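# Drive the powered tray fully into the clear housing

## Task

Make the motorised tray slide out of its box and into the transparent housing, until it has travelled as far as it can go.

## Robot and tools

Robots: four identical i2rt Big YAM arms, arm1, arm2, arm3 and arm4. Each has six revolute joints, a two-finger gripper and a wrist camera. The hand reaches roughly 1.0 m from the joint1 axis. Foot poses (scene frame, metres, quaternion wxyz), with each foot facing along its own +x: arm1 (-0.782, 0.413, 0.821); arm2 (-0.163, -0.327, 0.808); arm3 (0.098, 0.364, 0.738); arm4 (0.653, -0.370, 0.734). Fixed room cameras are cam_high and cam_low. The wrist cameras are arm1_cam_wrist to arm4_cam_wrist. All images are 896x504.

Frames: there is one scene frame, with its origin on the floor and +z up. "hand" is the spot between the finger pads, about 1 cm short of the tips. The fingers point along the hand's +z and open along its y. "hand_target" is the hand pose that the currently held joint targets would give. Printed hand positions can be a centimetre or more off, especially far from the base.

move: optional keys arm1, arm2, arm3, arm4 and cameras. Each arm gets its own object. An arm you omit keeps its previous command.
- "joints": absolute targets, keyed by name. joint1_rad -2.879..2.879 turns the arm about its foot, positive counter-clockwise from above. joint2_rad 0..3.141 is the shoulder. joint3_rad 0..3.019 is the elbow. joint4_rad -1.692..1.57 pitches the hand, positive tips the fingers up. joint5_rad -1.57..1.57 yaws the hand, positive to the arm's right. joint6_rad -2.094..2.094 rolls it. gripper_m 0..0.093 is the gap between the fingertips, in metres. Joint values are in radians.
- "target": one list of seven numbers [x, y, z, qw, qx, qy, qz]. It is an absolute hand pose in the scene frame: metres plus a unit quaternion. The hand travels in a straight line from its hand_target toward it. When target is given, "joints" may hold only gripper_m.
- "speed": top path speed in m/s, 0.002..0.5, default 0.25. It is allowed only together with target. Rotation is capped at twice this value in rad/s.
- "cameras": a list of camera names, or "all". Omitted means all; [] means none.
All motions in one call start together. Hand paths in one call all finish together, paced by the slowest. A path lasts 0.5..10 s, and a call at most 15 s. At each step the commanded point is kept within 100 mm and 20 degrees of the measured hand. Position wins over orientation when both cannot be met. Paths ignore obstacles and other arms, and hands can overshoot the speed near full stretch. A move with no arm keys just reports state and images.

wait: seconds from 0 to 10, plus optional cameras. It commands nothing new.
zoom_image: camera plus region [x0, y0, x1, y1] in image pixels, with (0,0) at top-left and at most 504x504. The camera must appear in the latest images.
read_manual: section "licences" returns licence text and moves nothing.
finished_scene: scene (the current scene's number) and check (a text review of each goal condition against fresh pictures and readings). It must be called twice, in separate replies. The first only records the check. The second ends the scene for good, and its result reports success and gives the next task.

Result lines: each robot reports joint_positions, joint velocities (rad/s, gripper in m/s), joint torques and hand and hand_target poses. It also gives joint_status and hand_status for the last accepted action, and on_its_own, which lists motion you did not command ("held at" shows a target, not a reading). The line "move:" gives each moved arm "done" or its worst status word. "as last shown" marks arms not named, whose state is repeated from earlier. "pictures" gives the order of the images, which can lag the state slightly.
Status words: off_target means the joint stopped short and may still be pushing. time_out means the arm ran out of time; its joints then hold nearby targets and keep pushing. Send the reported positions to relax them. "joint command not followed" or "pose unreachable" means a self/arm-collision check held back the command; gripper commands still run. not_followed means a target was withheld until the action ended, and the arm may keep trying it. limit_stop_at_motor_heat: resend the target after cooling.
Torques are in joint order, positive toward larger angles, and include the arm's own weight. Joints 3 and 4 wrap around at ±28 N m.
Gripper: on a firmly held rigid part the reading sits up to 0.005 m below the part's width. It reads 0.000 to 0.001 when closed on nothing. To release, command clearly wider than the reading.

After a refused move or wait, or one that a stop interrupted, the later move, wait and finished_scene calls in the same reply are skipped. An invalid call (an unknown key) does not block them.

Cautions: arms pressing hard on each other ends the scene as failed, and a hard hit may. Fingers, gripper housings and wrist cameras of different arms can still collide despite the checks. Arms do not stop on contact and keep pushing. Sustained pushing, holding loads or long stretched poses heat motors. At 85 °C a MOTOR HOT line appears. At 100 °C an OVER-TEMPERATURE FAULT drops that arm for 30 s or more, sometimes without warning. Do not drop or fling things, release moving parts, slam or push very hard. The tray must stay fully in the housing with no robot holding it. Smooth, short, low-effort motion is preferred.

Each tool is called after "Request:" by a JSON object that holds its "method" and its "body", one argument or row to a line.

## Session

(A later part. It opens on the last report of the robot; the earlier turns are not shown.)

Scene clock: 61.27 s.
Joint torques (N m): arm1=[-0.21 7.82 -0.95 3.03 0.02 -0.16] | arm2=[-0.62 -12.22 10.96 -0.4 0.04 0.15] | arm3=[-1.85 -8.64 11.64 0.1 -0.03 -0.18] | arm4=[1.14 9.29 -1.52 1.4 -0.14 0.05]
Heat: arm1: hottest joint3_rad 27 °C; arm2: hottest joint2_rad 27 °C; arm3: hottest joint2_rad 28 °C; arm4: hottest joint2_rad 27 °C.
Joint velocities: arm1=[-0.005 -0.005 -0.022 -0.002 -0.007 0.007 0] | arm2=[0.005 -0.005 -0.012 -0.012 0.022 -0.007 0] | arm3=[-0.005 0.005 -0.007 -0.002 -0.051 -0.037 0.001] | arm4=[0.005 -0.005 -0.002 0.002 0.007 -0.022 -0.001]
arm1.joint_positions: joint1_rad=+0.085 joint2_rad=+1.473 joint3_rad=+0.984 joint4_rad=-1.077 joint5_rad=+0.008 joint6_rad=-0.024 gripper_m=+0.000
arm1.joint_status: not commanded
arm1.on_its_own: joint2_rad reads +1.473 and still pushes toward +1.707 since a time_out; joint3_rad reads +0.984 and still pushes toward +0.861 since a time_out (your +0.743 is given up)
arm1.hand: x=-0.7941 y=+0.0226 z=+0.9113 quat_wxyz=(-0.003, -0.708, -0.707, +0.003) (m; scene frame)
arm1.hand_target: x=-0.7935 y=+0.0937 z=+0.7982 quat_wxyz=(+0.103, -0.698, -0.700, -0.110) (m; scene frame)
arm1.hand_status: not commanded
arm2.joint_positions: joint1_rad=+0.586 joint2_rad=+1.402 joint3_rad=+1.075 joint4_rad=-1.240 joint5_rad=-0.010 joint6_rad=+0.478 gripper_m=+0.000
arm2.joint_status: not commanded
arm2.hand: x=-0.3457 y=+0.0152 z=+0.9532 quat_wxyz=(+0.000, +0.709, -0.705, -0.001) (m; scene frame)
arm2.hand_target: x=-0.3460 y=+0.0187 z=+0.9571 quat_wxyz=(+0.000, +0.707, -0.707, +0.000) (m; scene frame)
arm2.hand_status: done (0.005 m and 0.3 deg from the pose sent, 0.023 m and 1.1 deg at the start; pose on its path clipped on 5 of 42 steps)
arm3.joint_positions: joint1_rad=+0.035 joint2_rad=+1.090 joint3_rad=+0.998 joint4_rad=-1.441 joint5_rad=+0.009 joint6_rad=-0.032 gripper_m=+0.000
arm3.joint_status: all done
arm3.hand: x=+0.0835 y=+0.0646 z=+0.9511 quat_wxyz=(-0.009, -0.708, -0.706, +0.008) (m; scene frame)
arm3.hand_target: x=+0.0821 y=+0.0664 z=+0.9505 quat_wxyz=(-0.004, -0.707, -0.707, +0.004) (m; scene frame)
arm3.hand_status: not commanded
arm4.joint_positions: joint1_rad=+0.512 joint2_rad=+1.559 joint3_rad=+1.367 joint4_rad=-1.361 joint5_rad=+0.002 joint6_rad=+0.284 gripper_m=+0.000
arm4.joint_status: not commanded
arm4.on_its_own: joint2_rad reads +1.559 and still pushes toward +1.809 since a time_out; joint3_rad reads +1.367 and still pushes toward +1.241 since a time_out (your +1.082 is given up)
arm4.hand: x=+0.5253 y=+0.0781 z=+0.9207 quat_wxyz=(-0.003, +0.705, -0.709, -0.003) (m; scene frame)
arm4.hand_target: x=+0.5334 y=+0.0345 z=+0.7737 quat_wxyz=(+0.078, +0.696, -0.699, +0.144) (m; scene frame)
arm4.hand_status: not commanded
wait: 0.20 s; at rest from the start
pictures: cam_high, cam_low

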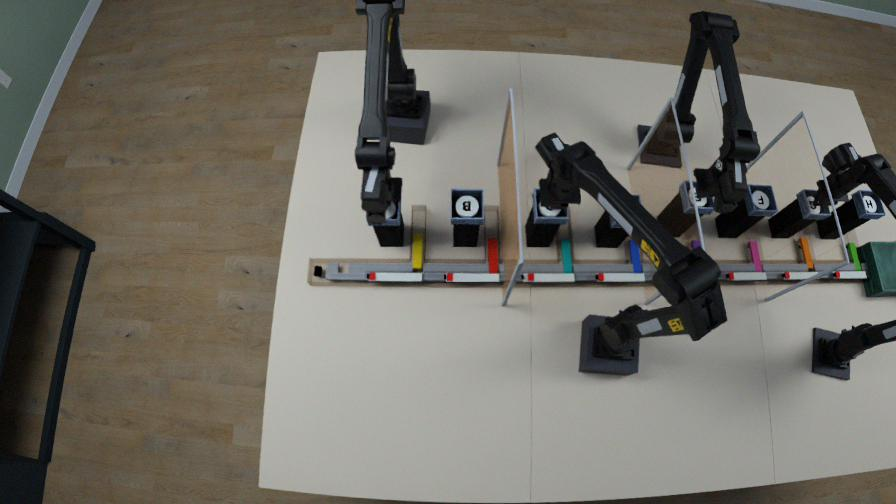

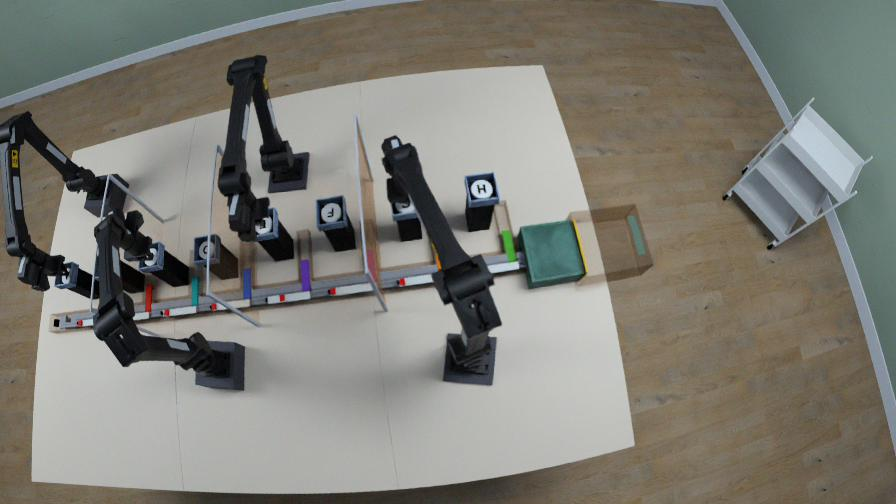

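Request:
{"method": "wait", "body": {
  "seconds": 4,
  "cameras": ["cam_high", "cam_low"]
}}

Request:
{"method": "zoom_image", "body": {
  "camera": "cam_high",
  "region": [400, 220, 500, 290]
}}

Request:
{"method": "zoom_image", "body": {
  "camera": "cam_high",
  "region": [740, 220, 880, 290]
}}

Request:
{"method": "zoom_image", "body": {
  "camera": "cam_high",
  "region": [340, 240, 480, 310]
}}

Scene clock: 68.30 s.
Joint torques (N m): arm1=[-0.03 7.71 -0.92 3 0.03 -0.17] | arm2=[-0.5 -11.87 11.21 -0.51 0.05 0.13] | arm3=[-1.67 -8.76 11.64 0.12 -0.04 -0.19] | arm4=[1.2 9.29 -1.51 1.42 -0.14 0.05]
Heat: arm1: hottest joint3_rad 26 °C; arm2: hottest joint2_rad 27 °C; arm3: hottest joint2_rad 28 °C; arm4: hottest joint2_rad 27 °C.
Joint velocities: arm1=[-0.034 -0.005 -0.007 -0.007 0.066 0.007 0] | arm2=[0.005 -0.015 -0.002 -0.007 -0.022 0.066 0] | arm3=[0.005 -0.015 0.002 -0.017 -0.037 -0.051 -0.001] | arm4=[-0.005 -0.024 -0.007 0.007 -0.022 -0.037 0]
arm1.joint_positions: joint1_rad=+0.085 joint2_rad=+1.473 joint3_rad=+0.984 joint4_rad=-1.077 joint5_rad=+0.008 joint6_rad=-0.024 gripper_m=+0.000
arm1.joint_status: not commanded
arm1.on_its_own: joint2_rad reads +1.473 and still pushes toward +1.707 since a time_out; joint3_rad reads +0.984 and still pushes toward +0.861 since a time_out (your +0.743 is given up)
arm1.hand: x=-0.7941 y=+0.0226 z=+0.9113 quat_wxyz=(-0.003, -0.708, -0.707, +0.003) (m; scene frame)
arm1.hand_target: x=-0.7935 y=+0.0937 z=+0.7982 quat_wxyz=(+0.103, -0.698, -0.700, -0.110) (m; scene frame)
arm1.hand_status: not commanded
arm2.joint_positions: joint1_rad=+0.586 joint2_rad=+1.402 joint3_rad=+1.075 joint4_rad=-1.240 joint5_rad=-0.010 joint6_rad=+0.478 gripper_m=+0.000
arm2.joint_status: not commanded
arm2.hand: x=-0.3457 y=+0.0152 z=+0.9532 quat_wxyz=(+0.000, +0.709, -0.705, -0.001) (m; scene frame)
arm2.hand_target: x=-0.3460 y=+0.0187 z=+0.9571 quat_wxyz=(+0.000, +0.707, -0.707, +0.000) (m; scene frame)
arm2.hand_status: done (0.005 m and 0.3 deg from the pose sent, 0.023 m and 1.1 deg at the start; pose on its path clipped on 5 of 42 steps)
arm3.joint_positions: joint1_rad=+0.035 joint2_rad=+1.090 joint3_rad=+0.998 joint4_rad=-1.441 joint5_rad=+0.009 joint6_rad=-0.032 gripper_m=+0.000
arm3.joint_status: all done
arm3.hand: x=+0.0835 y=+0.0646 z=+0.9511 quat_wxyz=(-0.009, -0.708, -0.706, +0.008) (m; scene frame)
arm3.hand_target: x=+0.0821 y=+0.0664 z=+0.9505 quat_wxyz=(-0.004, -0.707, -0.707, +0.004) (m; scene frame)
arm3.hand_status: not commanded
arm4.joint_positions: joint1_rad=+0.512 joint2_rad=+1.559 joint3_rad=+1.367 joint4_rad=-1.361 joint5_rad=+0.002 joint6_rad=+0.284 gripper_m=+0.000
arm4.joint_status: not commanded
arm4.on_its_own: joint2_rad reads +1.559 and still pushes toward +1.809 since a time_out; joint3_rad reads +1.367 and still pushes toward +1.241 since a time_out (your +1.082 is given up)
arm4.hand: x=+0.5253 y=+0.0781 z=+0.9207 quat_wxyz=(-0.003, +0.705, -0.709, -0.003) (m; scene frame)
arm4.hand_target: x=+0.5334 y=+0.0345 z=+0.7737 quat_wxyz=(+0.078, +0.696, -0.699, +0.144) (m; scene frame)
arm4.hand_status: not commanded
wait: 4.00 s; at rest from the start
pictures: cam_high, cam_low

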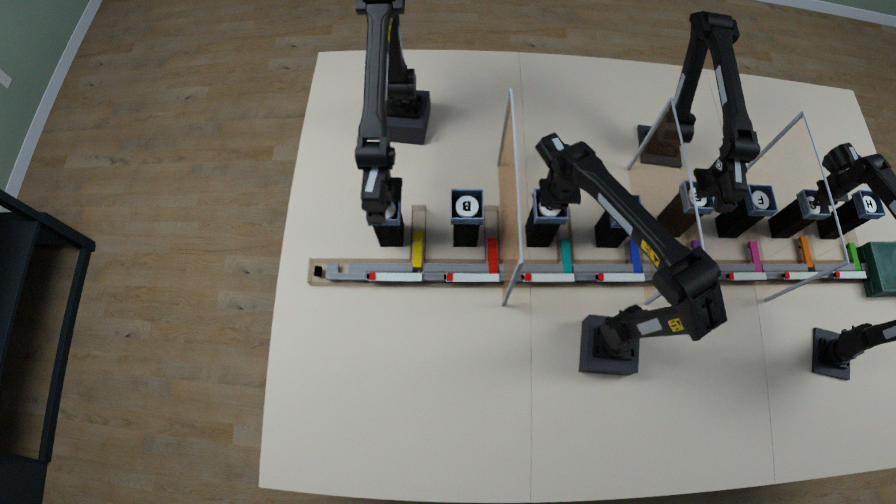

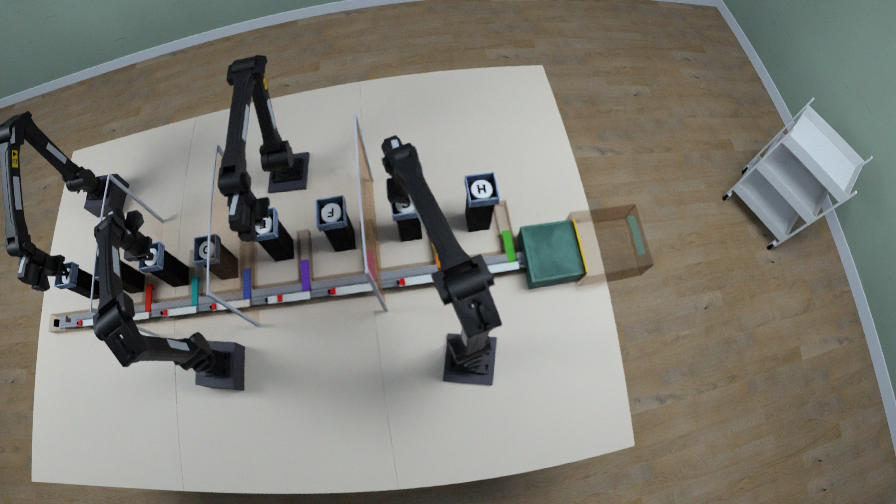

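Scaled by 5.040 from the camera's 896x504 image, which has a finer 1280x720 frame.

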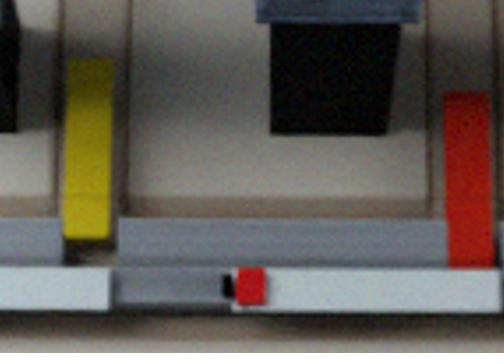

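Scaled by 3.600 from the camera's 896x504 image, which has a finer 1280x720 frame.

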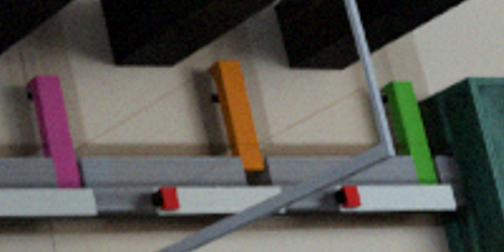

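Scaled by 3.600 from the camera's 896x504 image, which has a finer 1280x720 frame.

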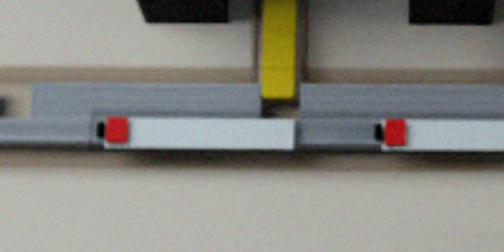

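Request:
{"method": "wait", "body": {
  "seconds": 6,
  "cameras": ["cam_high", "cam_low"]
}}

Request:
{"method": "zoom_image", "body": {
  "camera": "cam_high",
  "region": [400, 220, 500, 290]
}}

Request:
{"method": "zoom_image", "body": {
  "camera": "cam_high",
  "region": [740, 220, 880, 290]
}}

Request:
{"method": "zoom_image", "body": {
  "camera": "cam_high",
  "region": [340, 240, 480, 310]
}}

Scene clock: 74.57 s.
Joint torques (N m): arm1=[-0.15 7.82 -0.87 3.02 0.03 -0.16] | arm2=[-0.56 -11.93 11.22 -0.28 0.01 0.11] | arm3=[-1.85 -8.7 11.63 0.09 -0.05 -0.18] | arm4=[1.2 9.29 -1.52 1.42 -0.15 0.04]
Heat: arm1: hottest joint3_rad 26 °C; arm2: hottest joint2_rad 27 °C; arm3: hottest joint2_rad 28 °C; arm4: hottest joint2_rad 27 °C.
Joint velocities: arm1=[-0.015 -0.005 -0.012 -0.017 0.022 0.022 0] | arm2=[-0.005 0.005 -0.017 -0.012 0.037 -0.022 0.001] | arm3=[-0.015 -0.005 -0.002 -0.012 0.037 0.022 0] | arm4=[0.005 -0.015 0.002 0.002 0.007 0.051 0]
arm1.joint_positions: joint1_rad=+0.085 joint2_rad=+1.473 joint3_rad=+0.984 joint4_rad=-1.077 joint5_rad=+0.008 joint6_rad=-0.024 gripper_m=+0.000
arm1.joint_status: not commanded
arm1.on_its_own: joint2_rad reads +1.473 and still pushes toward +1.707 since a time_out; joint3_rad reads +0.984 and still pushes toward +0.861 since a time_out (your +0.743 is given up)
arm1.hand: x=-0.7941 y=+0.0226 z=+0.9113 quat_wxyz=(-0.003, -0.708, -0.707, +0.003) (m; scene frame)
arm1.hand_target: x=-0.7935 y=+0.0937 z=+0.7982 quat_wxyz=(+0.103, -0.698, -0.700, -0.110) (m; scene frame)
arm1.hand_status: not commanded
arm2.joint_positions: joint1_rad=+0.586 joint2_rad=+1.402 joint3_rad=+1.075 joint4_rad=-1.240 joint5_rad=-0.010 joint6_rad=+0.478 gripper_m=+0.000
arm2.joint_status: not commanded
arm2.hand: x=-0.3457 y=+0.0152 z=+0.9532 quat_wxyz=(+0.000, +0.709, -0.705, -0.001) (m; scene frame)
arm2.hand_target: x=-0.3460 y=+0.0187 z=+0.9571 quat_wxyz=(+0.000, +0.707, -0.707, +0.000) (m; scene frame)
arm2.hand_status: done (0.005 m and 0.3 deg from the pose sent, 0.023 m and 1.1 deg at the start; pose on its path clipped on 5 of 42 steps)
arm3.joint_positions: joint1_rad=+0.035 joint2_rad=+1.090 joint3_rad=+0.998 joint4_rad=-1.441 joint5_rad=+0.009 joint6_rad=-0.032 gripper_m=+0.000
arm3.joint_status: all done
arm3.hand: x=+0.0835 y=+0.0646 z=+0.9511 quat_wxyz=(-0.009, -0.708, -0.706, +0.008) (m; scene frame)
arm3.hand_target: x=+0.0821 y=+0.0664 z=+0.9505 quat_wxyz=(-0.004, -0.707, -0.707, +0.004) (m; scene frame)
arm3.hand_status: not commanded
arm4.joint_positions: joint1_rad=+0.512 joint2_rad=+1.559 joint3_rad=+1.367 joint4_rad=-1.361 joint5_rad=+0.002 joint6_rad=+0.284 gripper_m=+0.000
arm4.joint_status: not commanded
arm4.on_its_own: joint2_rad reads +1.559 and still pushes toward +1.809 since a time_out; joint3_rad reads +1.367 and still pushes toward +1.241 since a time_out (your +1.082 is given up)
arm4.hand: x=+0.5253 y=+0.0781 z=+0.9207 quat_wxyz=(-0.003, +0.705, -0.709, -0.003) (m; scene frame)
arm4.hand_target: x=+0.5334 y=+0.0345 z=+0.7737 quat_wxyz=(+0.078, +0.696, -0.699, +0.144) (m; scene frame)
arm4.hand_status: not commanded
wait: 6.00 s; at rest from the start
pictures: cam_high, cam_low

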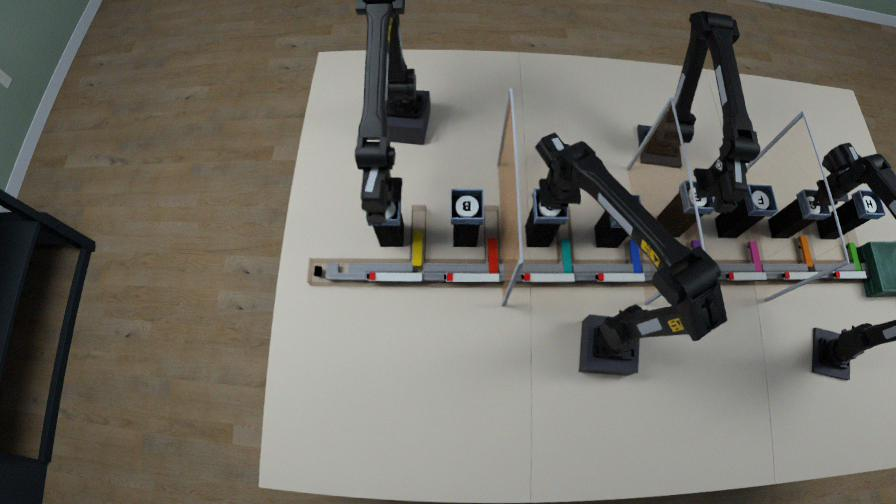

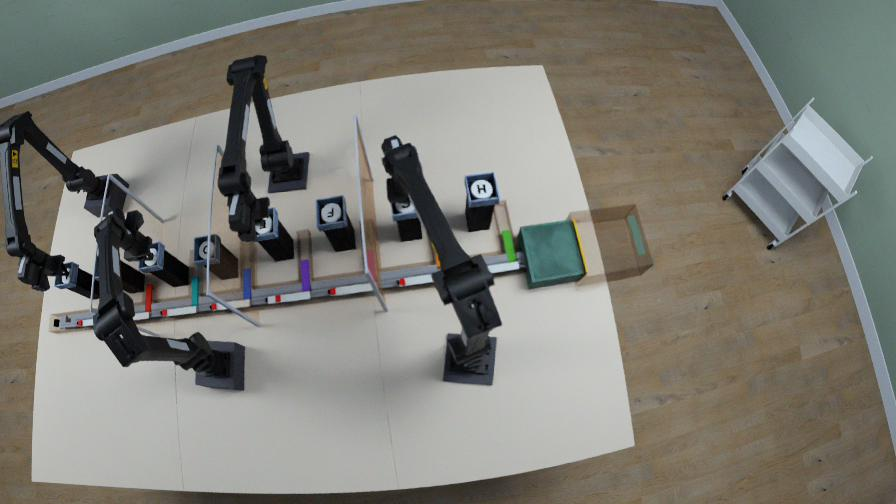

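Scaled by 5.040 from the camera's 896x504 image, which has a finer 1280x720 frame.

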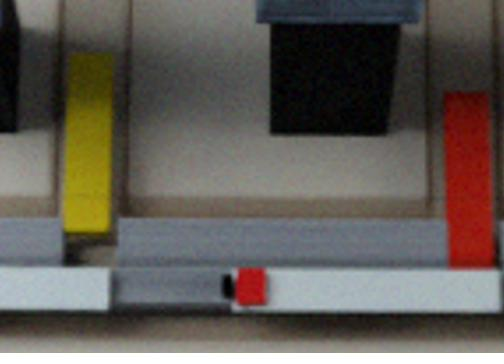

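Scaled by 3.600 from the camera's 896x504 image, which has a finer 1280x720 frame.

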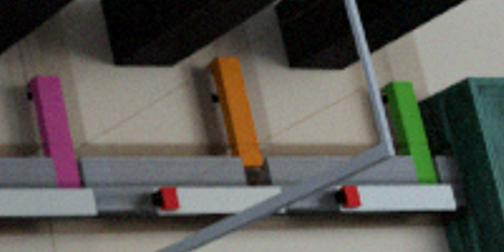

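Scaled by 3.600 from the camera's 896x504 image, which has a finer 1280x720 frame.

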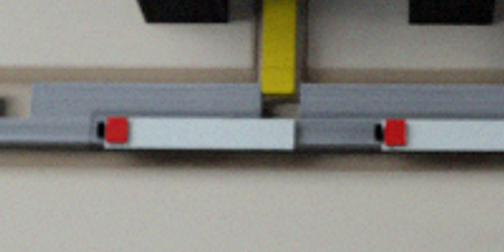

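Request:
{"method": "wait", "body": {
  "seconds": 6,
  "cameras": ["cam_high", "cam_low"]
}}

Request:
{"method": "zoom_image", "body": {
  "camera": "cam_high",
  "region": [340, 220, 500, 290]
}}

Request:
{"method": "zoom_image", "body": {
  "camera": "cam_high",
  "region": [740, 220, 880, 290]
}}

Scene clock: 80.80 s.
Joint torques (N m): arm1=[-0.15 7.82 -0.95 3 0.04 -0.17] | arm2=[-1.03 -11.81 11.1 -0.36 0.02 0.11] | arm3=[-1.79 -8.7 11.64 0.08 -0.05 -0.18] | arm4=[1.2 9.29 -1.52 1.42 -0.14 0.05]
Heat: arm1: hottest joint3_rad 26 °C; arm2: hottest joint3_rad 28 °C; arm3: hottest joint2_rad 28 °C; arm4: hottest joint2_rad 27 °C.
Joint velocities: arm1=[0.005 -0.015 -0.027 -0.012 -0.007 0.051 0.001] | arm2=[-0.015 -0.015 0.017 -0.012 -0.007 -0.051 0] | arm3=[-0.005 0.005 -0.012 -0.007 0.007 0.022 -0.001] | arm4=[-0.015 -0.005 -0.022 0.012 0.022 0.007 0]
arm1.joint_positions: joint1_rad=+0.085 joint2_rad=+1.473 joint3_rad=+0.984 joint4_rad=-1.077 joint5_rad=+0.008 joint6_rad=-0.024 gripper_m=+0.000
arm1.joint_status: not commanded
arm1.on_its_own: joint2_rad reads +1.473 and still pushes toward +1.707 since a time_out; joint3_rad reads +0.984 and still pushes toward +0.861 since a time_out (your +0.743 is given up)
arm1.hand: x=-0.7941 y=+0.0226 z=+0.9113 quat_wxyz=(-0.003, -0.708, -0.707, +0.003) (m; scene frame)
arm1.hand_target: x=-0.7935 y=+0.0937 z=+0.7982 quat_wxyz=(+0.103, -0.698, -0.700, -0.110) (m; scene frame)
arm1.hand_status: not commanded
arm2.joint_positions: joint1_rad=+0.586 joint2_rad=+1.402 joint3_rad=+1.075 joint4_rad=-1.240 joint5_rad=-0.010 joint6_rad=+0.478 gripper_m=+0.000
arm2.joint_status: not commanded
arm2.hand: x=-0.3457 y=+0.0152 z=+0.9532 quat_wxyz=(+0.000, +0.709, -0.705, -0.001) (m; scene frame)
arm2.hand_target: x=-0.3460 y=+0.0187 z=+0.9571 quat_wxyz=(+0.000, +0.707, -0.707, +0.000) (m; scene frame)
arm2.hand_status: done (0.005 m and 0.3 deg from the pose sent, 0.023 m and 1.1 deg at the start; pose on its path clipped on 5 of 42 steps)
arm3.joint_positions: joint1_rad=+0.035 joint2_rad=+1.090 joint3_rad=+0.998 joint4_rad=-1.441 joint5_rad=+0.009 joint6_rad=-0.032 gripper_m=+0.000
arm3.joint_status: all done
arm3.hand: x=+0.0835 y=+0.0646 z=+0.9511 quat_wxyz=(-0.009, -0.708, -0.706, +0.008) (m; scene frame)
arm3.hand_target: x=+0.0821 y=+0.0664 z=+0.9505 quat_wxyz=(-0.004, -0.707, -0.707, +0.004) (m; scene frame)
arm3.hand_status: not commanded
arm4.joint_positions: joint1_rad=+0.512 joint2_rad=+1.559 joint3_rad=+1.367 joint4_rad=-1.361 joint5_rad=+0.002 joint6_rad=+0.284 gripper_m=+0.000
arm4.joint_status: not commanded
arm4.on_its_own: joint2_rad reads +1.559 and still pushes toward +1.809 since a time_out; joint3_rad reads +1.367 and still pushes toward +1.241 since a time_out (your +1.082 is given up)
arm4.hand: x=+0.5253 y=+0.0781 z=+0.9207 quat_wxyz=(-0.003, +0.705, -0.709, -0.003) (m; scene frame)
arm4.hand_target: x=+0.5334 y=+0.0345 z=+0.7737 quat_wxyz=(+0.078, +0.696, -0.699, +0.144) (m; scene frame)
arm4.hand_status: not commanded
wait: 6.00 s; at rest by 0.03 s
pictures: cam_high, cam_low

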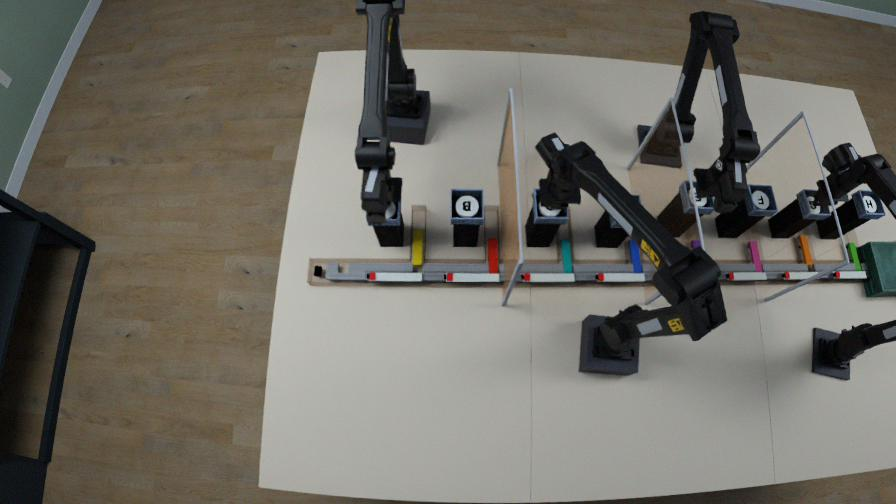

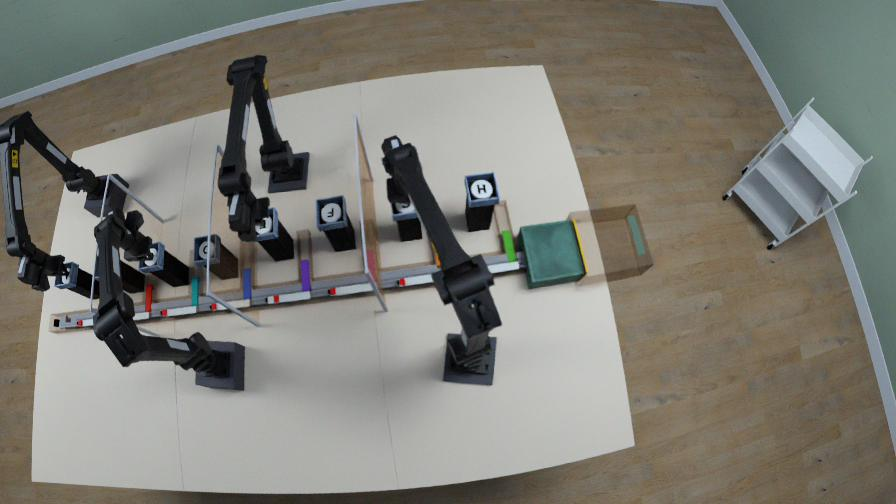

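Scaled by 3.150 from the camera's 896x504 image, which has a finer 1280x720 frame.

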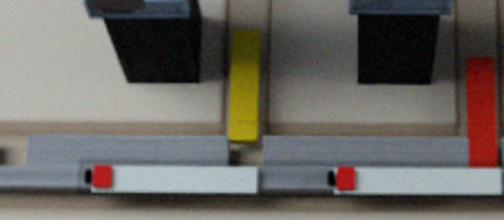

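Scaled by 3.600 from the camera's 896x504 image, which has a finer 1280x720 frame.

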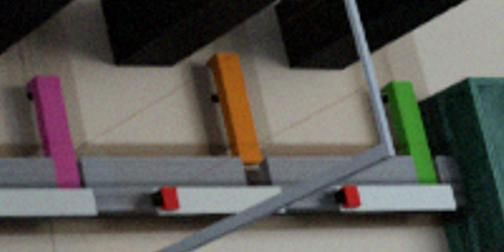

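Request:
{"method": "wait", "body": {
  "seconds": 8,
  "cameras": ["cam_high", "cam_low"]
}}

Request:
{"method": "zoom_image", "body": {
  "camera": "cam_high",
  "region": [400, 220, 500, 290]
}}

Request:
{"method": "zoom_image", "body": {
  "camera": "cam_high",
  "region": [740, 220, 880, 290]
}}

Request:
{"method": "zoom_image", "body": {
  "camera": "cam_low",
  "region": [130, 260, 340, 330]
}}

Scene clock: 89.03 s.
Joint torques (N m): arm1=[-0.21 7.77 -0.92 2.96 0.02 -0.17] | arm2=[-0.97 -12.51 11.11 -0.4 0.04 0.14] | arm3=[-1.79 -8.64 11.64 0.09 -0.05 -0.18] | arm4=[1.2 9.29 -1.52 1.42 -0.14 0.04]
Heat: arm1: hottest joint3_rad 26 °C; arm2: hottest joint3_rad 28 °C; arm3: hottest joint2_rad 28 °C; arm4: hottest joint2_rad 27 °C.
Joint velocities: arm1=[-0.015 -0.005 -0.012 -0.017 0.081 -0.007 -0.001] | arm2=[-0.005 -0.005 0.007 0.002 0.051 0.037 0.001] | arm3=[0.005 0.005 -0.002 0.002 0.022 -0.007 0.001] | arm4=[-0.005 0.015 -0.017 -0.007 -0.007 -0.022 0]
arm1.joint_positions: joint1_rad=+0.085 joint2_rad=+1.473 joint3_rad=+0.984 joint4_rad=-1.077 joint5_rad=+0.008 joint6_rad=-0.024 gripper_m=+0.000
arm1.joint_status: not commanded
arm1.on_its_own: joint2_rad reads +1.473 and still pushes toward +1.707 since a time_out; joint3_rad reads +0.984 and still pushes toward +0.861 since a time_out (your +0.743 is given up)
arm1.hand: x=-0.7941 y=+0.0226 z=+0.9113 quat_wxyz=(-0.003, -0.708, -0.707, +0.003) (m; scene frame)
arm1.hand_target: x=-0.7935 y=+0.0937 z=+0.7982 quat_wxyz=(+0.103, -0.698, -0.700, -0.110) (m; scene frame)
arm1.hand_status: not commanded
arm2.joint_positions: joint1_rad=+0.586 joint2_rad=+1.402 joint3_rad=+1.075 joint4_rad=-1.240 joint5_rad=-0.010 joint6_rad=+0.478 gripper_m=+0.000
arm2.joint_status: not commanded
arm2.hand: x=-0.3457 y=+0.0152 z=+0.9532 quat_wxyz=(+0.000, +0.709, -0.705, -0.001) (m; scene frame)
arm2.hand_target: x=-0.3460 y=+0.0187 z=+0.9571 quat_wxyz=(+0.000, +0.707, -0.707, +0.000) (m; scene frame)
arm2.hand_status: done (0.005 m and 0.3 deg from the pose sent, 0.023 m and 1.1 deg at the start; pose on its path clipped on 5 of 42 steps)
arm3.joint_positions: joint1_rad=+0.035 joint2_rad=+1.090 joint3_rad=+0.998 joint4_rad=-1.441 joint5_rad=+0.009 joint6_rad=-0.032 gripper_m=+0.000
arm3.joint_status: all done
arm3.hand: x=+0.0835 y=+0.0646 z=+0.9511 quat_wxyz=(-0.009, -0.708, -0.706, +0.008) (m; scene frame)
arm3.hand_target: x=+0.0821 y=+0.0664 z=+0.9505 quat_wxyz=(-0.004, -0.707, -0.707, +0.004) (m; scene frame)
arm3.hand_status: not commanded
arm4.joint_positions: joint1_rad=+0.512 joint2_rad=+1.559 joint3_rad=+1.367 joint4_rad=-1.361 joint5_rad=+0.002 joint6_rad=+0.284 gripper_m=+0.000
arm4.joint_status: not commanded
arm4.on_its_own: joint2_rad reads +1.559 and still pushes toward +1.809 since a time_out; joint3_rad reads +1.367 and still pushes toward +1.241 since a time_out (your +1.082 is given up)
arm4.hand: x=+0.5253 y=+0.0781 z=+0.9207 quat_wxyz=(-0.003, +0.705, -0.709, -0.003) (m; scene frame)
arm4.hand_target: x=+0.5334 y=+0.0345 z=+0.7737 quat_wxyz=(+0.078, +0.696, -0.699, +0.144) (m; scene frame)
arm4.hand_status: not commanded
wait: 8.00 s; at rest by 0.03 s
pictures: cam_high, cam_low

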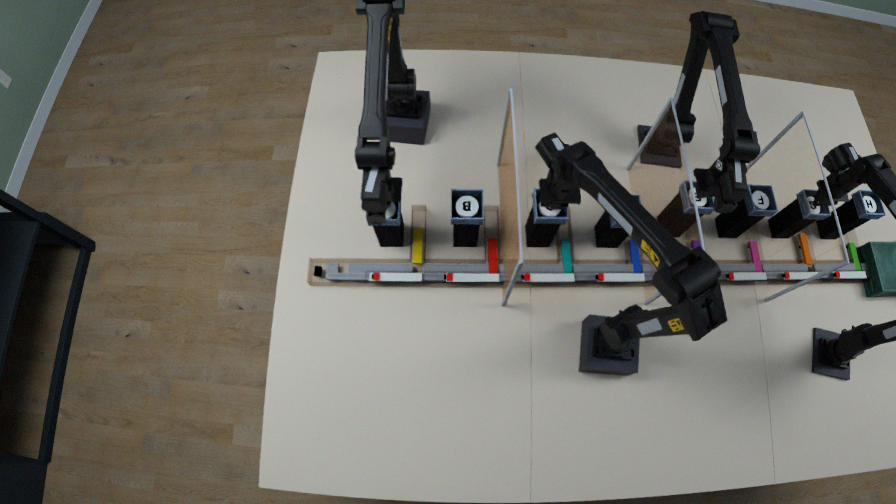

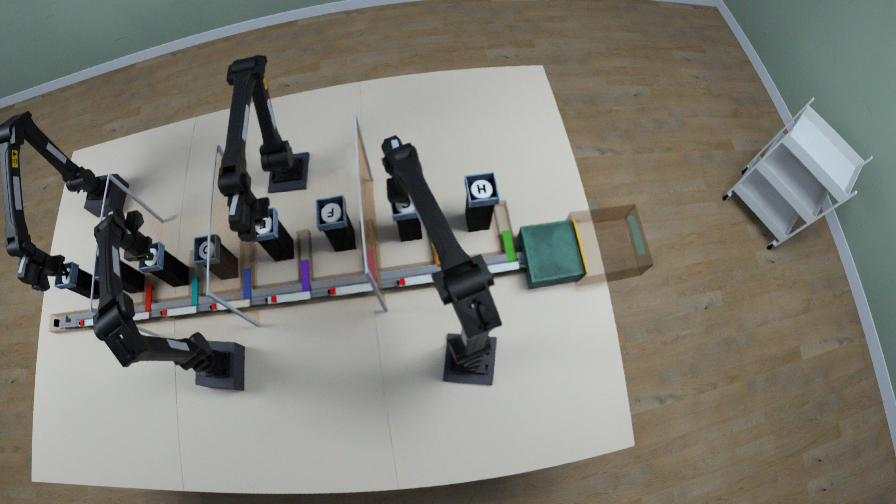

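Scaled by 5.040 from the camera's 896x504 image, which has a finer 1280x720 frame.

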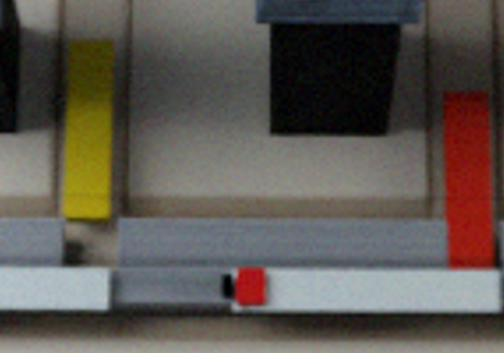

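Scaled by 3.600 from the camera's 896x504 image, which has a finer 1280x720 frame.

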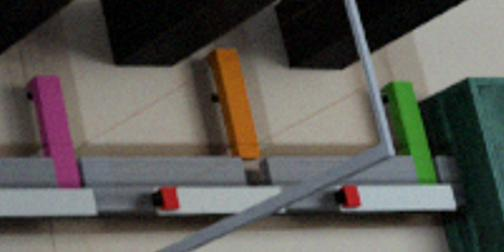

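Scaled by 2.400 from the camera's 896x504 image, which has a finer 1280x720 frame.

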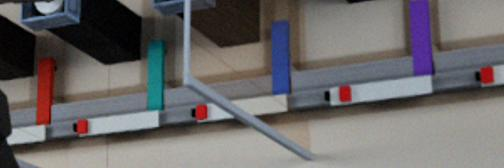

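Request:
{"method": "wait", "body": {
  "seconds": 2,
  "cameras": ["cam_high", "cam_low"]
}}

Request:
{"method": "zoom_image", "body": {
  "camera": "cam_high",
  "region": [340, 220, 480, 290]
}}

Request:
{"method": "zoom_image", "body": {
  "camera": "cam_high",
  "region": [740, 220, 880, 290]
}}

Scene clock: 91.20 s.
Joint torques (N m): arm1=[-0.03 7.77 -0.87 3.02 0.03 -0.17] | arm2=[-0.97 -12.51 11 -0.4 0.04 0.11] | arm3=[-1.79 -8.76 11.64 0.06 -0.03 -0.18] | arm4=[1.2 9.29 -1.54 1.42 -0.14 0.04]
Heat: arm1: hottest joint3_rad 26 °C; arm2: hottest joint3_rad 28 °C; arm3: hottest joint2_rad 28 °C; arm4: hottest joint2_rad 27 °C.
Joint velocities: arm1=[-0.005 -0.005 -0.002 0.002 0.022 0.051 -0.001] | arm2=[0.005 -0.005 -0.017 0.012 -0.007 -0.037 0] | arm3=[-0.005 -0.005 -0.012 0.012 0.007 -0.022 0] | arm4=[0.005 -0.015 0.007 -0.017 0.022 -0.022 -0.001]
arm1.joint_positions: joint1_rad=+0.085 joint2_rad=+1.473 joint3_rad=+0.984 joint4_rad=-1.077 joint5_rad=+0.008 joint6_rad=-0.024 gripper_m=+0.000
arm1.joint_status: not commanded
arm1.on_its_own: joint2_rad reads +1.473 and still pushes toward +1.707 since a time_out; joint3_rad reads +0.984 and still pushes toward +0.861 since a time_out (your +0.743 is given up)
arm1.hand: x=-0.7941 y=+0.0226 z=+0.9113 quat_wxyz=(-0.003, -0.708, -0.707, +0.003) (m; scene frame)
arm1.hand_target: x=-0.7935 y=+0.0937 z=+0.7982 quat_wxyz=(+0.103, -0.698, -0.700, -0.110) (m; scene frame)
arm1.hand_status: not commanded
arm2.joint_positions: joint1_rad=+0.586 joint2_rad=+1.402 joint3_rad=+1.075 joint4_rad=-1.240 joint5_rad=-0.010 joint6_rad=+0.478 gripper_m=+0.000
arm2.joint_status: not commanded
arm2.hand: x=-0.3457 y=+0.0152 z=+0.9532 quat_wxyz=(+0.000, +0.709, -0.705, -0.001) (m; scene frame)
arm2.hand_target: x=-0.3460 y=+0.0187 z=+0.9571 quat_wxyz=(+0.000, +0.707, -0.707, +0.000) (m; scene frame)
arm2.hand_status: done (0.005 m and 0.3 deg from the pose sent, 0.023 m and 1.1 deg at the start; pose on its path clipped on 5 of 42 steps)
arm3.joint_positions: joint1_rad=+0.035 joint2_rad=+1.090 joint3_rad=+0.998 joint4_rad=-1.441 joint5_rad=+0.009 joint6_rad=-0.032 gripper_m=+0.000
arm3.joint_status: all done
arm3.hand: x=+0.0835 y=+0.0646 z=+0.9511 quat_wxyz=(-0.009, -0.708, -0.706, +0.008) (m; scene frame)
arm3.hand_target: x=+0.0821 y=+0.0664 z=+0.9505 quat_wxyz=(-0.004, -0.707, -0.707, +0.004) (m; scene frame)
arm3.hand_status: not commanded
arm4.joint_positions: joint1_rad=+0.512 joint2_rad=+1.559 joint3_rad=+1.367 joint4_rad=-1.361 joint5_rad=+0.002 joint6_rad=+0.284 gripper_m=+0.000
arm4.joint_status: not commanded
arm4.on_its_own: joint2_rad reads +1.559 and still pushes toward +1.809 since a time_out; joint3_rad reads +1.367 and still pushes toward +1.241 since a time_out (your +1.082 is given up)
arm4.hand: x=+0.5253 y=+0.0781 z=+0.9207 quat_wxyz=(-0.003, +0.705, -0.709, -0.003) (m; scene frame)
arm4.hand_target: x=+0.5334 y=+0.0345 z=+0.7737 quat_wxyz=(+0.078, +0.696, -0.699, +0.144) (m; scene frame)
arm4.hand_status: not commanded
wait: 2.00 s; at rest by 0.10 s
pictures: cam_high, cam_low

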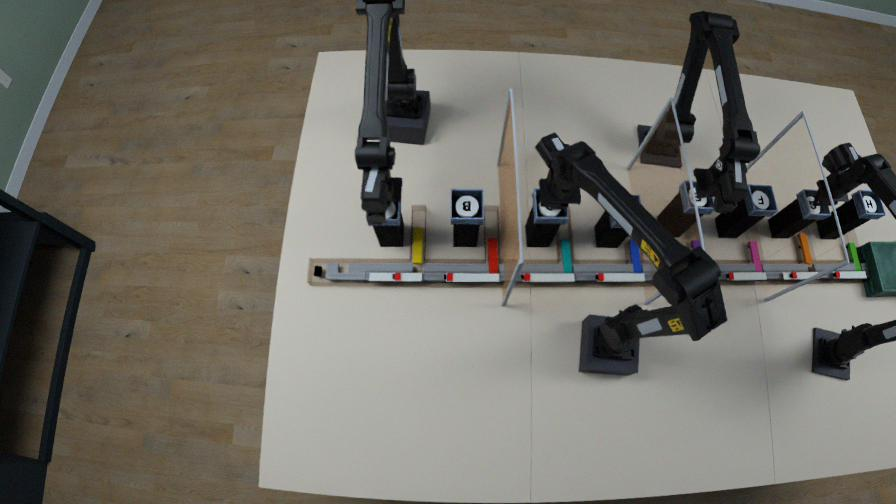

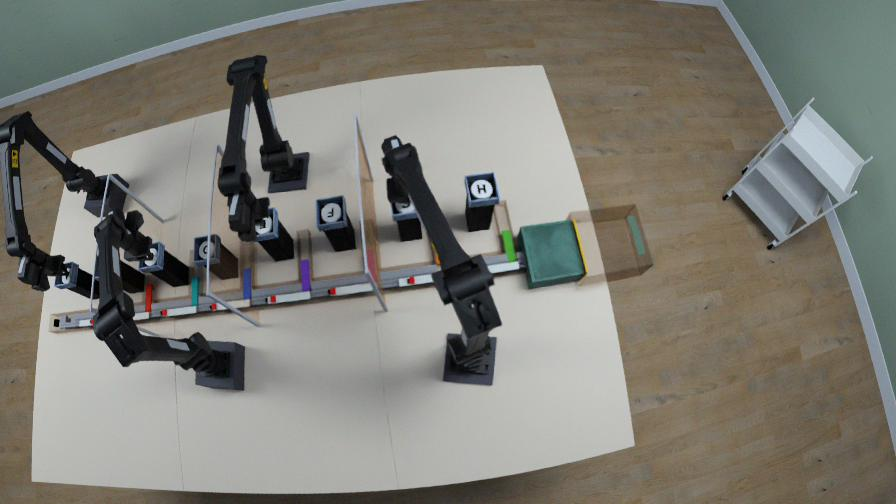

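Scaled by 3.600 from the camera's 896x504 image, which has a finer 1280x720 frame.

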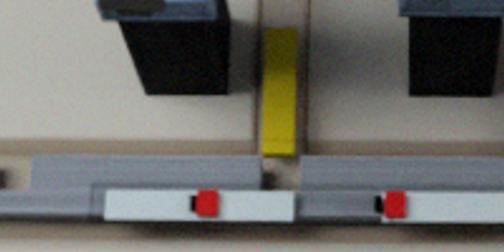

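Scaled by 3.600 from the camera's 896x504 image, which has a finer 1280x720 frame.

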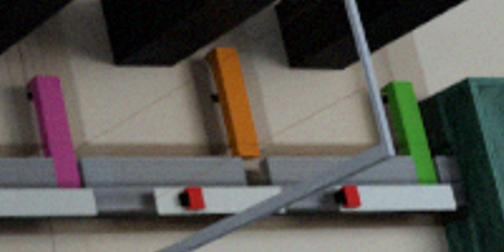

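Request:
{"method": "wait", "body": {
  "seconds": 3,
  "cameras": ["cam_high", "cam_low"]
}}

Request:
{"method": "zoom_image", "body": {
  "camera": "cam_high",
  "region": [340, 220, 480, 290]
}}

Request:
{"method": "zoom_image", "body": {
  "camera": "cam_high",
  "region": [740, 220, 880, 290]
}}

Scene clock: 94.57 s.
Joint torques (N m): arm1=[-0.09 7.77 -0.88 3.03 0.02 -0.15] | arm2=[-0.97 -11.99 11.12 -0.39 0.03 0.14] | arm3=[-1.85 -8.64 11.67 0.08 -0.04 -0.18] | arm4=[1.2 9.29 -1.54 1.4 -0.14 0.04]
Heat: arm1: hottest joint3_rad 26 °C; arm2: hottest joint3_rad 28 °C; arm3: hottest joint2_rad 28 °C; arm4: hottest joint2_rad 27 °C.
Joint velocities: arm1=[0.015 0.005 -0.022 -0.007 -0.066 0.051 0] | arm2=[0.005 -0.005 0.007 0.012 -0.081 0.022 -0.001] | arm3=[-0.015 0.024 0.002 0.007 -0.022 -0.022 0.001] | arm4=[0.005 0.005 -0.002 -0.007 -0.022 0.051 -0.001]
arm1.joint_positions: joint1_rad=+0.085 joint2_rad=+1.473 joint3_rad=+0.984 joint4_rad=-1.077 joint5_rad=+0.008 joint6_rad=-0.024 gripper_m=+0.000
arm1.joint_status: not commanded
arm1.on_its_own: joint2_rad reads +1.473 and still pushes toward +1.707 since a time_out; joint3_rad reads +0.984 and still pushes toward +0.861 since a time_out (your +0.743 is given up)
arm1.hand: x=-0.7941 y=+0.0226 z=+0.9113 quat_wxyz=(-0.003, -0.708, -0.707, +0.003) (m; scene frame)
arm1.hand_target: x=-0.7935 y=+0.0937 z=+0.7982 quat_wxyz=(+0.103, -0.698, -0.700, -0.110) (m; scene frame)
arm1.hand_status: not commanded
arm2.joint_positions: joint1_rad=+0.586 joint2_rad=+1.402 joint3_rad=+1.075 joint4_rad=-1.240 joint5_rad=-0.010 joint6_rad=+0.478 gripper_m=+0.000
arm2.joint_status: not commanded
arm2.hand: x=-0.3457 y=+0.0152 z=+0.9532 quat_wxyz=(+0.000, +0.709, -0.705, -0.001) (m; scene frame)
arm2.hand_target: x=-0.3460 y=+0.0187 z=+0.9571 quat_wxyz=(+0.000, +0.707, -0.707, +0.000) (m; scene frame)
arm2.hand_status: done (0.005 m and 0.3 deg from the pose sent, 0.023 m and 1.1 deg at the start; pose on its path clipped on 5 of 42 steps)
arm3.joint_positions: joint1_rad=+0.035 joint2_rad=+1.090 joint3_rad=+0.998 joint4_rad=-1.441 joint5_rad=+0.009 joint6_rad=-0.032 gripper_m=+0.000
arm3.joint_status: all done
arm3.hand: x=+0.0835 y=+0.0646 z=+0.9511 quat_wxyz=(-0.009, -0.708, -0.706, +0.008) (m; scene frame)
arm3.hand_target: x=+0.0821 y=+0.0664 z=+0.9505 quat_wxyz=(-0.004, -0.707, -0.707, +0.004) (m; scene frame)
arm3.hand_status: not commanded
arm4.joint_positions: joint1_rad=+0.512 joint2_rad=+1.559 joint3_rad=+1.367 joint4_rad=-1.361 joint5_rad=+0.002 joint6_rad=+0.284 gripper_m=+0.000
arm4.joint_status: not commanded
arm4.on_its_own: joint2_rad reads +1.559 and still pushes toward +1.809 since a time_out; joint3_rad reads +1.367 and still pushes toward +1.241 since a time_out (your +1.082 is given up)
arm4.hand: x=+0.5253 y=+0.0781 z=+0.9207 quat_wxyz=(-0.003, +0.705, -0.709, -0.003) (m; scene frame)
arm4.hand_target: x=+0.5334 y=+0.0345 z=+0.7737 quat_wxyz=(+0.078, +0.696, -0.699, +0.144) (m; scene frame)
arm4.hand_status: not commanded
wait: 3.00 s; at rest from the start
pictures: cam_high, cam_low

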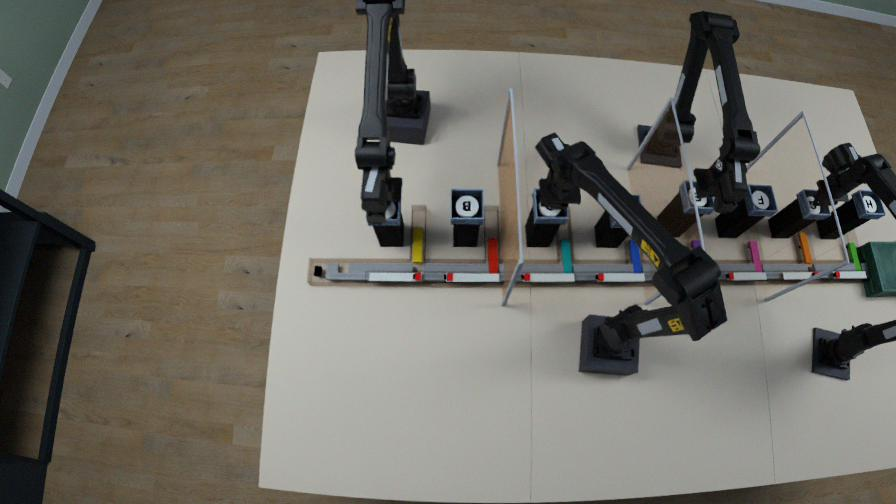

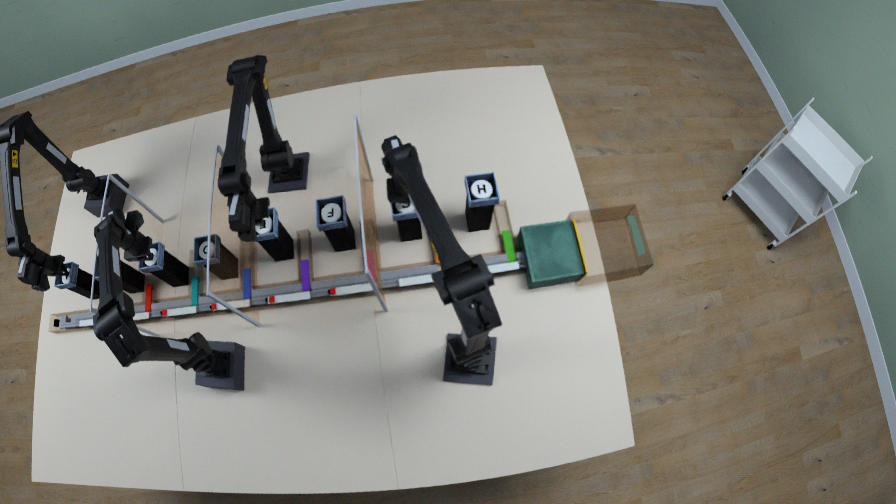

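Scaled by 3.600 from the camera's 896x504 image, which has a finer 1280x720 frame.

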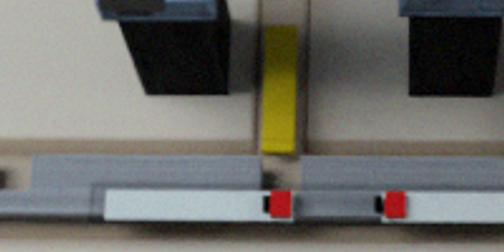

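Scaled by 3.600 from the camera's 896x504 image, which has a finer 1280x720 frame.

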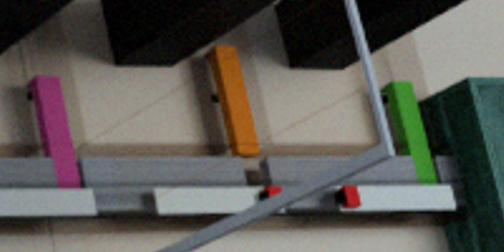

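Request:
{"method": "move", "body": {
  "arm2": {"joints": {"joint2_rad": 1.635, "joint3_rad": 0.764, "joint4_rad": -1.131}},
  "arm3": {"joints": {"joint2_rad": 1.270, "joint3_rad": 0.667, "joint4_rad": -1.357}},
  "cameras": ["cam_high", "cam_low"]
}}

Request:
{"method": "zoom_image", "body": {
  "camera": "cam_low",
  "region": [130, 220, 340, 325]
}}

Scene clock: 98.03 s.
Joint torques (N m): arm1=[0.03 7.82 -0.87 3.03 0.03 -0.17] | arm2=[-0.44 7.06 -0.61 1.92 0.01 0.14] | arm3=[-1.9 5.07 0.14 2.07 -0.05 -0.18] | arm4=[1.2 9.29 -1.52 1.4 -0.14 0.04]
Heat: arm1: hottest joint3_rad 26 °C; arm2: hottest joint3_rad 28 °C; arm3: hottest joint2_rad 28 °C; arm4: hottest joint2_rad 27 °C.
move: arm2 time_out; arm3 time_out
Joint velocities: arm1=[0.005 0.005 0.012 0.007 -0.037 0.022 -0.001] | arm2=[-0.015 -0.005 -0.012 -0.022 -0.007 -0.007 0] | arm3=[0.005 -0.005 -0.002 -0.017 0.081 -0.007 -0.002] | arm4=[-0.005 -0.015 -0.012 -0.022 0.066 -0.022 0]
arm1.joint_positions: joint1_rad=+0.085 joint2_rad=+1.473 joint3_rad=+0.984 joint4_rad=-1.077 joint5_rad=+0.008 joint6_rad=-0.024 gripper_m=+0.000
arm1.joint_status: not commanded
arm1.on_its_own: joint2_rad reads +1.473 and still pushes toward +1.707 since a time_out; joint3_rad reads +0.984 and still pushes toward +0.861 since a time_out (your +0.743 is given up)
arm1.hand: x=-0.7941 y=+0.0226 z=+0.9113 quat_wxyz=(-0.003, -0.708, -0.707, +0.003) (m; scene frame)
arm1.hand_target: x=-0.7935 y=+0.0937 z=+0.7982 quat_wxyz=(+0.103, -0.698, -0.700, -0.110) (m; scene frame)
arm1.hand_status: not commanded
arm2.joint_positions: joint1_rad=+0.586 joint2_rad=+1.407 joint3_rad=+1.026 joint4_rad=-1.170 joint5_rad=-0.010 joint6_rad=+0.478 gripper_m=+0.000
arm2.joint_status: joint2_rad time_out (moved +0.005 of +0.233); joint3_rad time_out (moved -0.049 of -0.311); the others done
arm2.on_its_own: joint2_rad reads +1.407 and still pushes toward +1.635 since a time_out; joint3_rad reads +1.026 and still pushes toward +0.904 since a time_out (your +0.764 is given up)
arm2.hand: x=-0.3449 y=+0.0142 z=+0.9340 quat_wxyz=(-0.002, +0.709, -0.705, -0.009) (m; scene frame)
arm2.hand_target: x=-0.3154 y=-0.0375 z=+0.8202 quat_wxyz=(+0.044, +0.699, -0.700, +0.140) (m; scene frame)
arm2.hand_status: not commanded
arm3.joint_positions: joint1_rad=+0.035 joint2_rad=+1.094 joint3_rad=+0.961 joint4_rad=-1.391 joint5_rad=+0.009 joint6_rad=-0.032 gripper_m=+0.000
arm3.joint_status: joint2_rad time_out (moved +0.004 of +0.180); joint3_rad time_out (moved -0.037 of -0.331); the others done
arm3.on_its_own: joint2_rad reads +1.094 and still pushes toward +1.270 since a time_out; joint3_rad reads +0.961 and still pushes toward +0.834 since a time_out (your +0.667 is given up)
arm3.hand: x=+0.0836 y=+0.0629 z=+0.9360 quat_wxyz=(-0.012, -0.708, -0.706, +0.012) (m; scene frame)
arm3.hand_target: x=+0.0843 y=+0.0962 z=+0.8457 quat_wxyz=(+0.080, -0.701, -0.703, -0.087) (m; scene frame)
arm3.hand_status: not commanded
arm4.joint_positions: joint1_rad=+0.512 joint2_rad=+1.559 joint3_rad=+1.367 joint4_rad=-1.361 joint5_rad=+0.002 joint6_rad=+0.284 gripper_m=+0.000
arm4.joint_status: not commanded
arm4.on_its_own: joint2_rad reads +1.559 and still pushes toward +1.809 since a time_out; joint3_rad reads +1.367 and still pushes toward +1.241 since a time_out (your +1.082 is given up)
arm4.hand: x=+0.5253 y=+0.0781 z=+0.9207 quat_wxyz=(-0.003, +0.705, -0.709, -0.003) (m; scene frame)
arm4.hand_target: x=+0.5334 y=+0.0345 z=+0.7737 quat_wxyz=(+0.078, +0.696, -0.699, +0.144) (m; scene frame)
arm4.hand_status: not commanded
pictures: cam_high, cam_low

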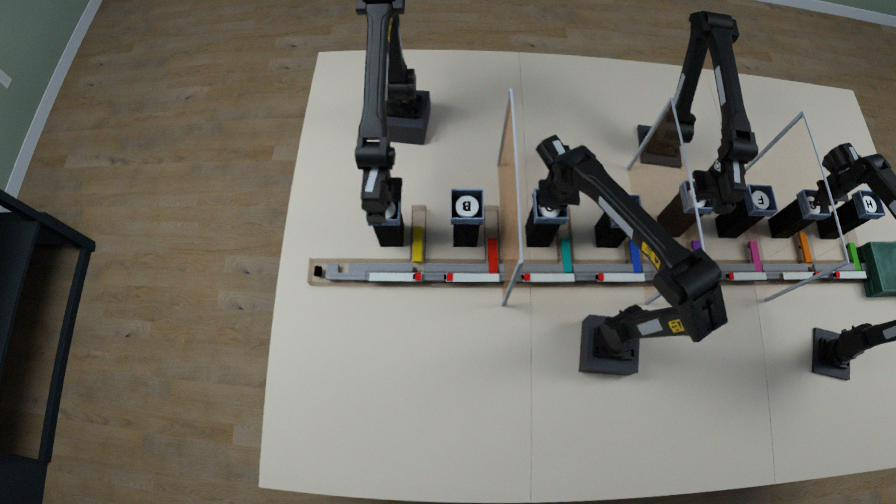

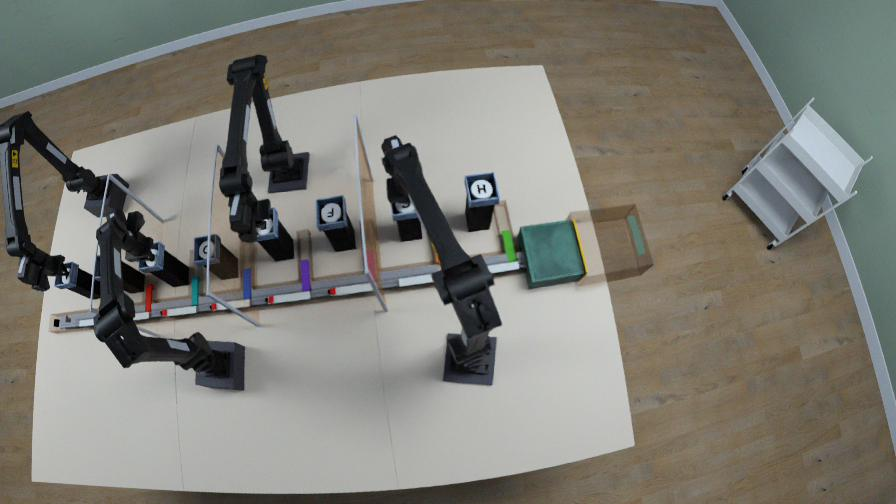

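Scaled by 2.400 from the camera's 896x504 image, which has a finer 1280x720 frame.

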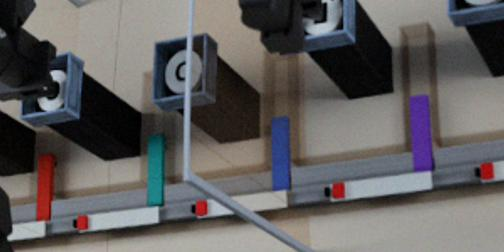

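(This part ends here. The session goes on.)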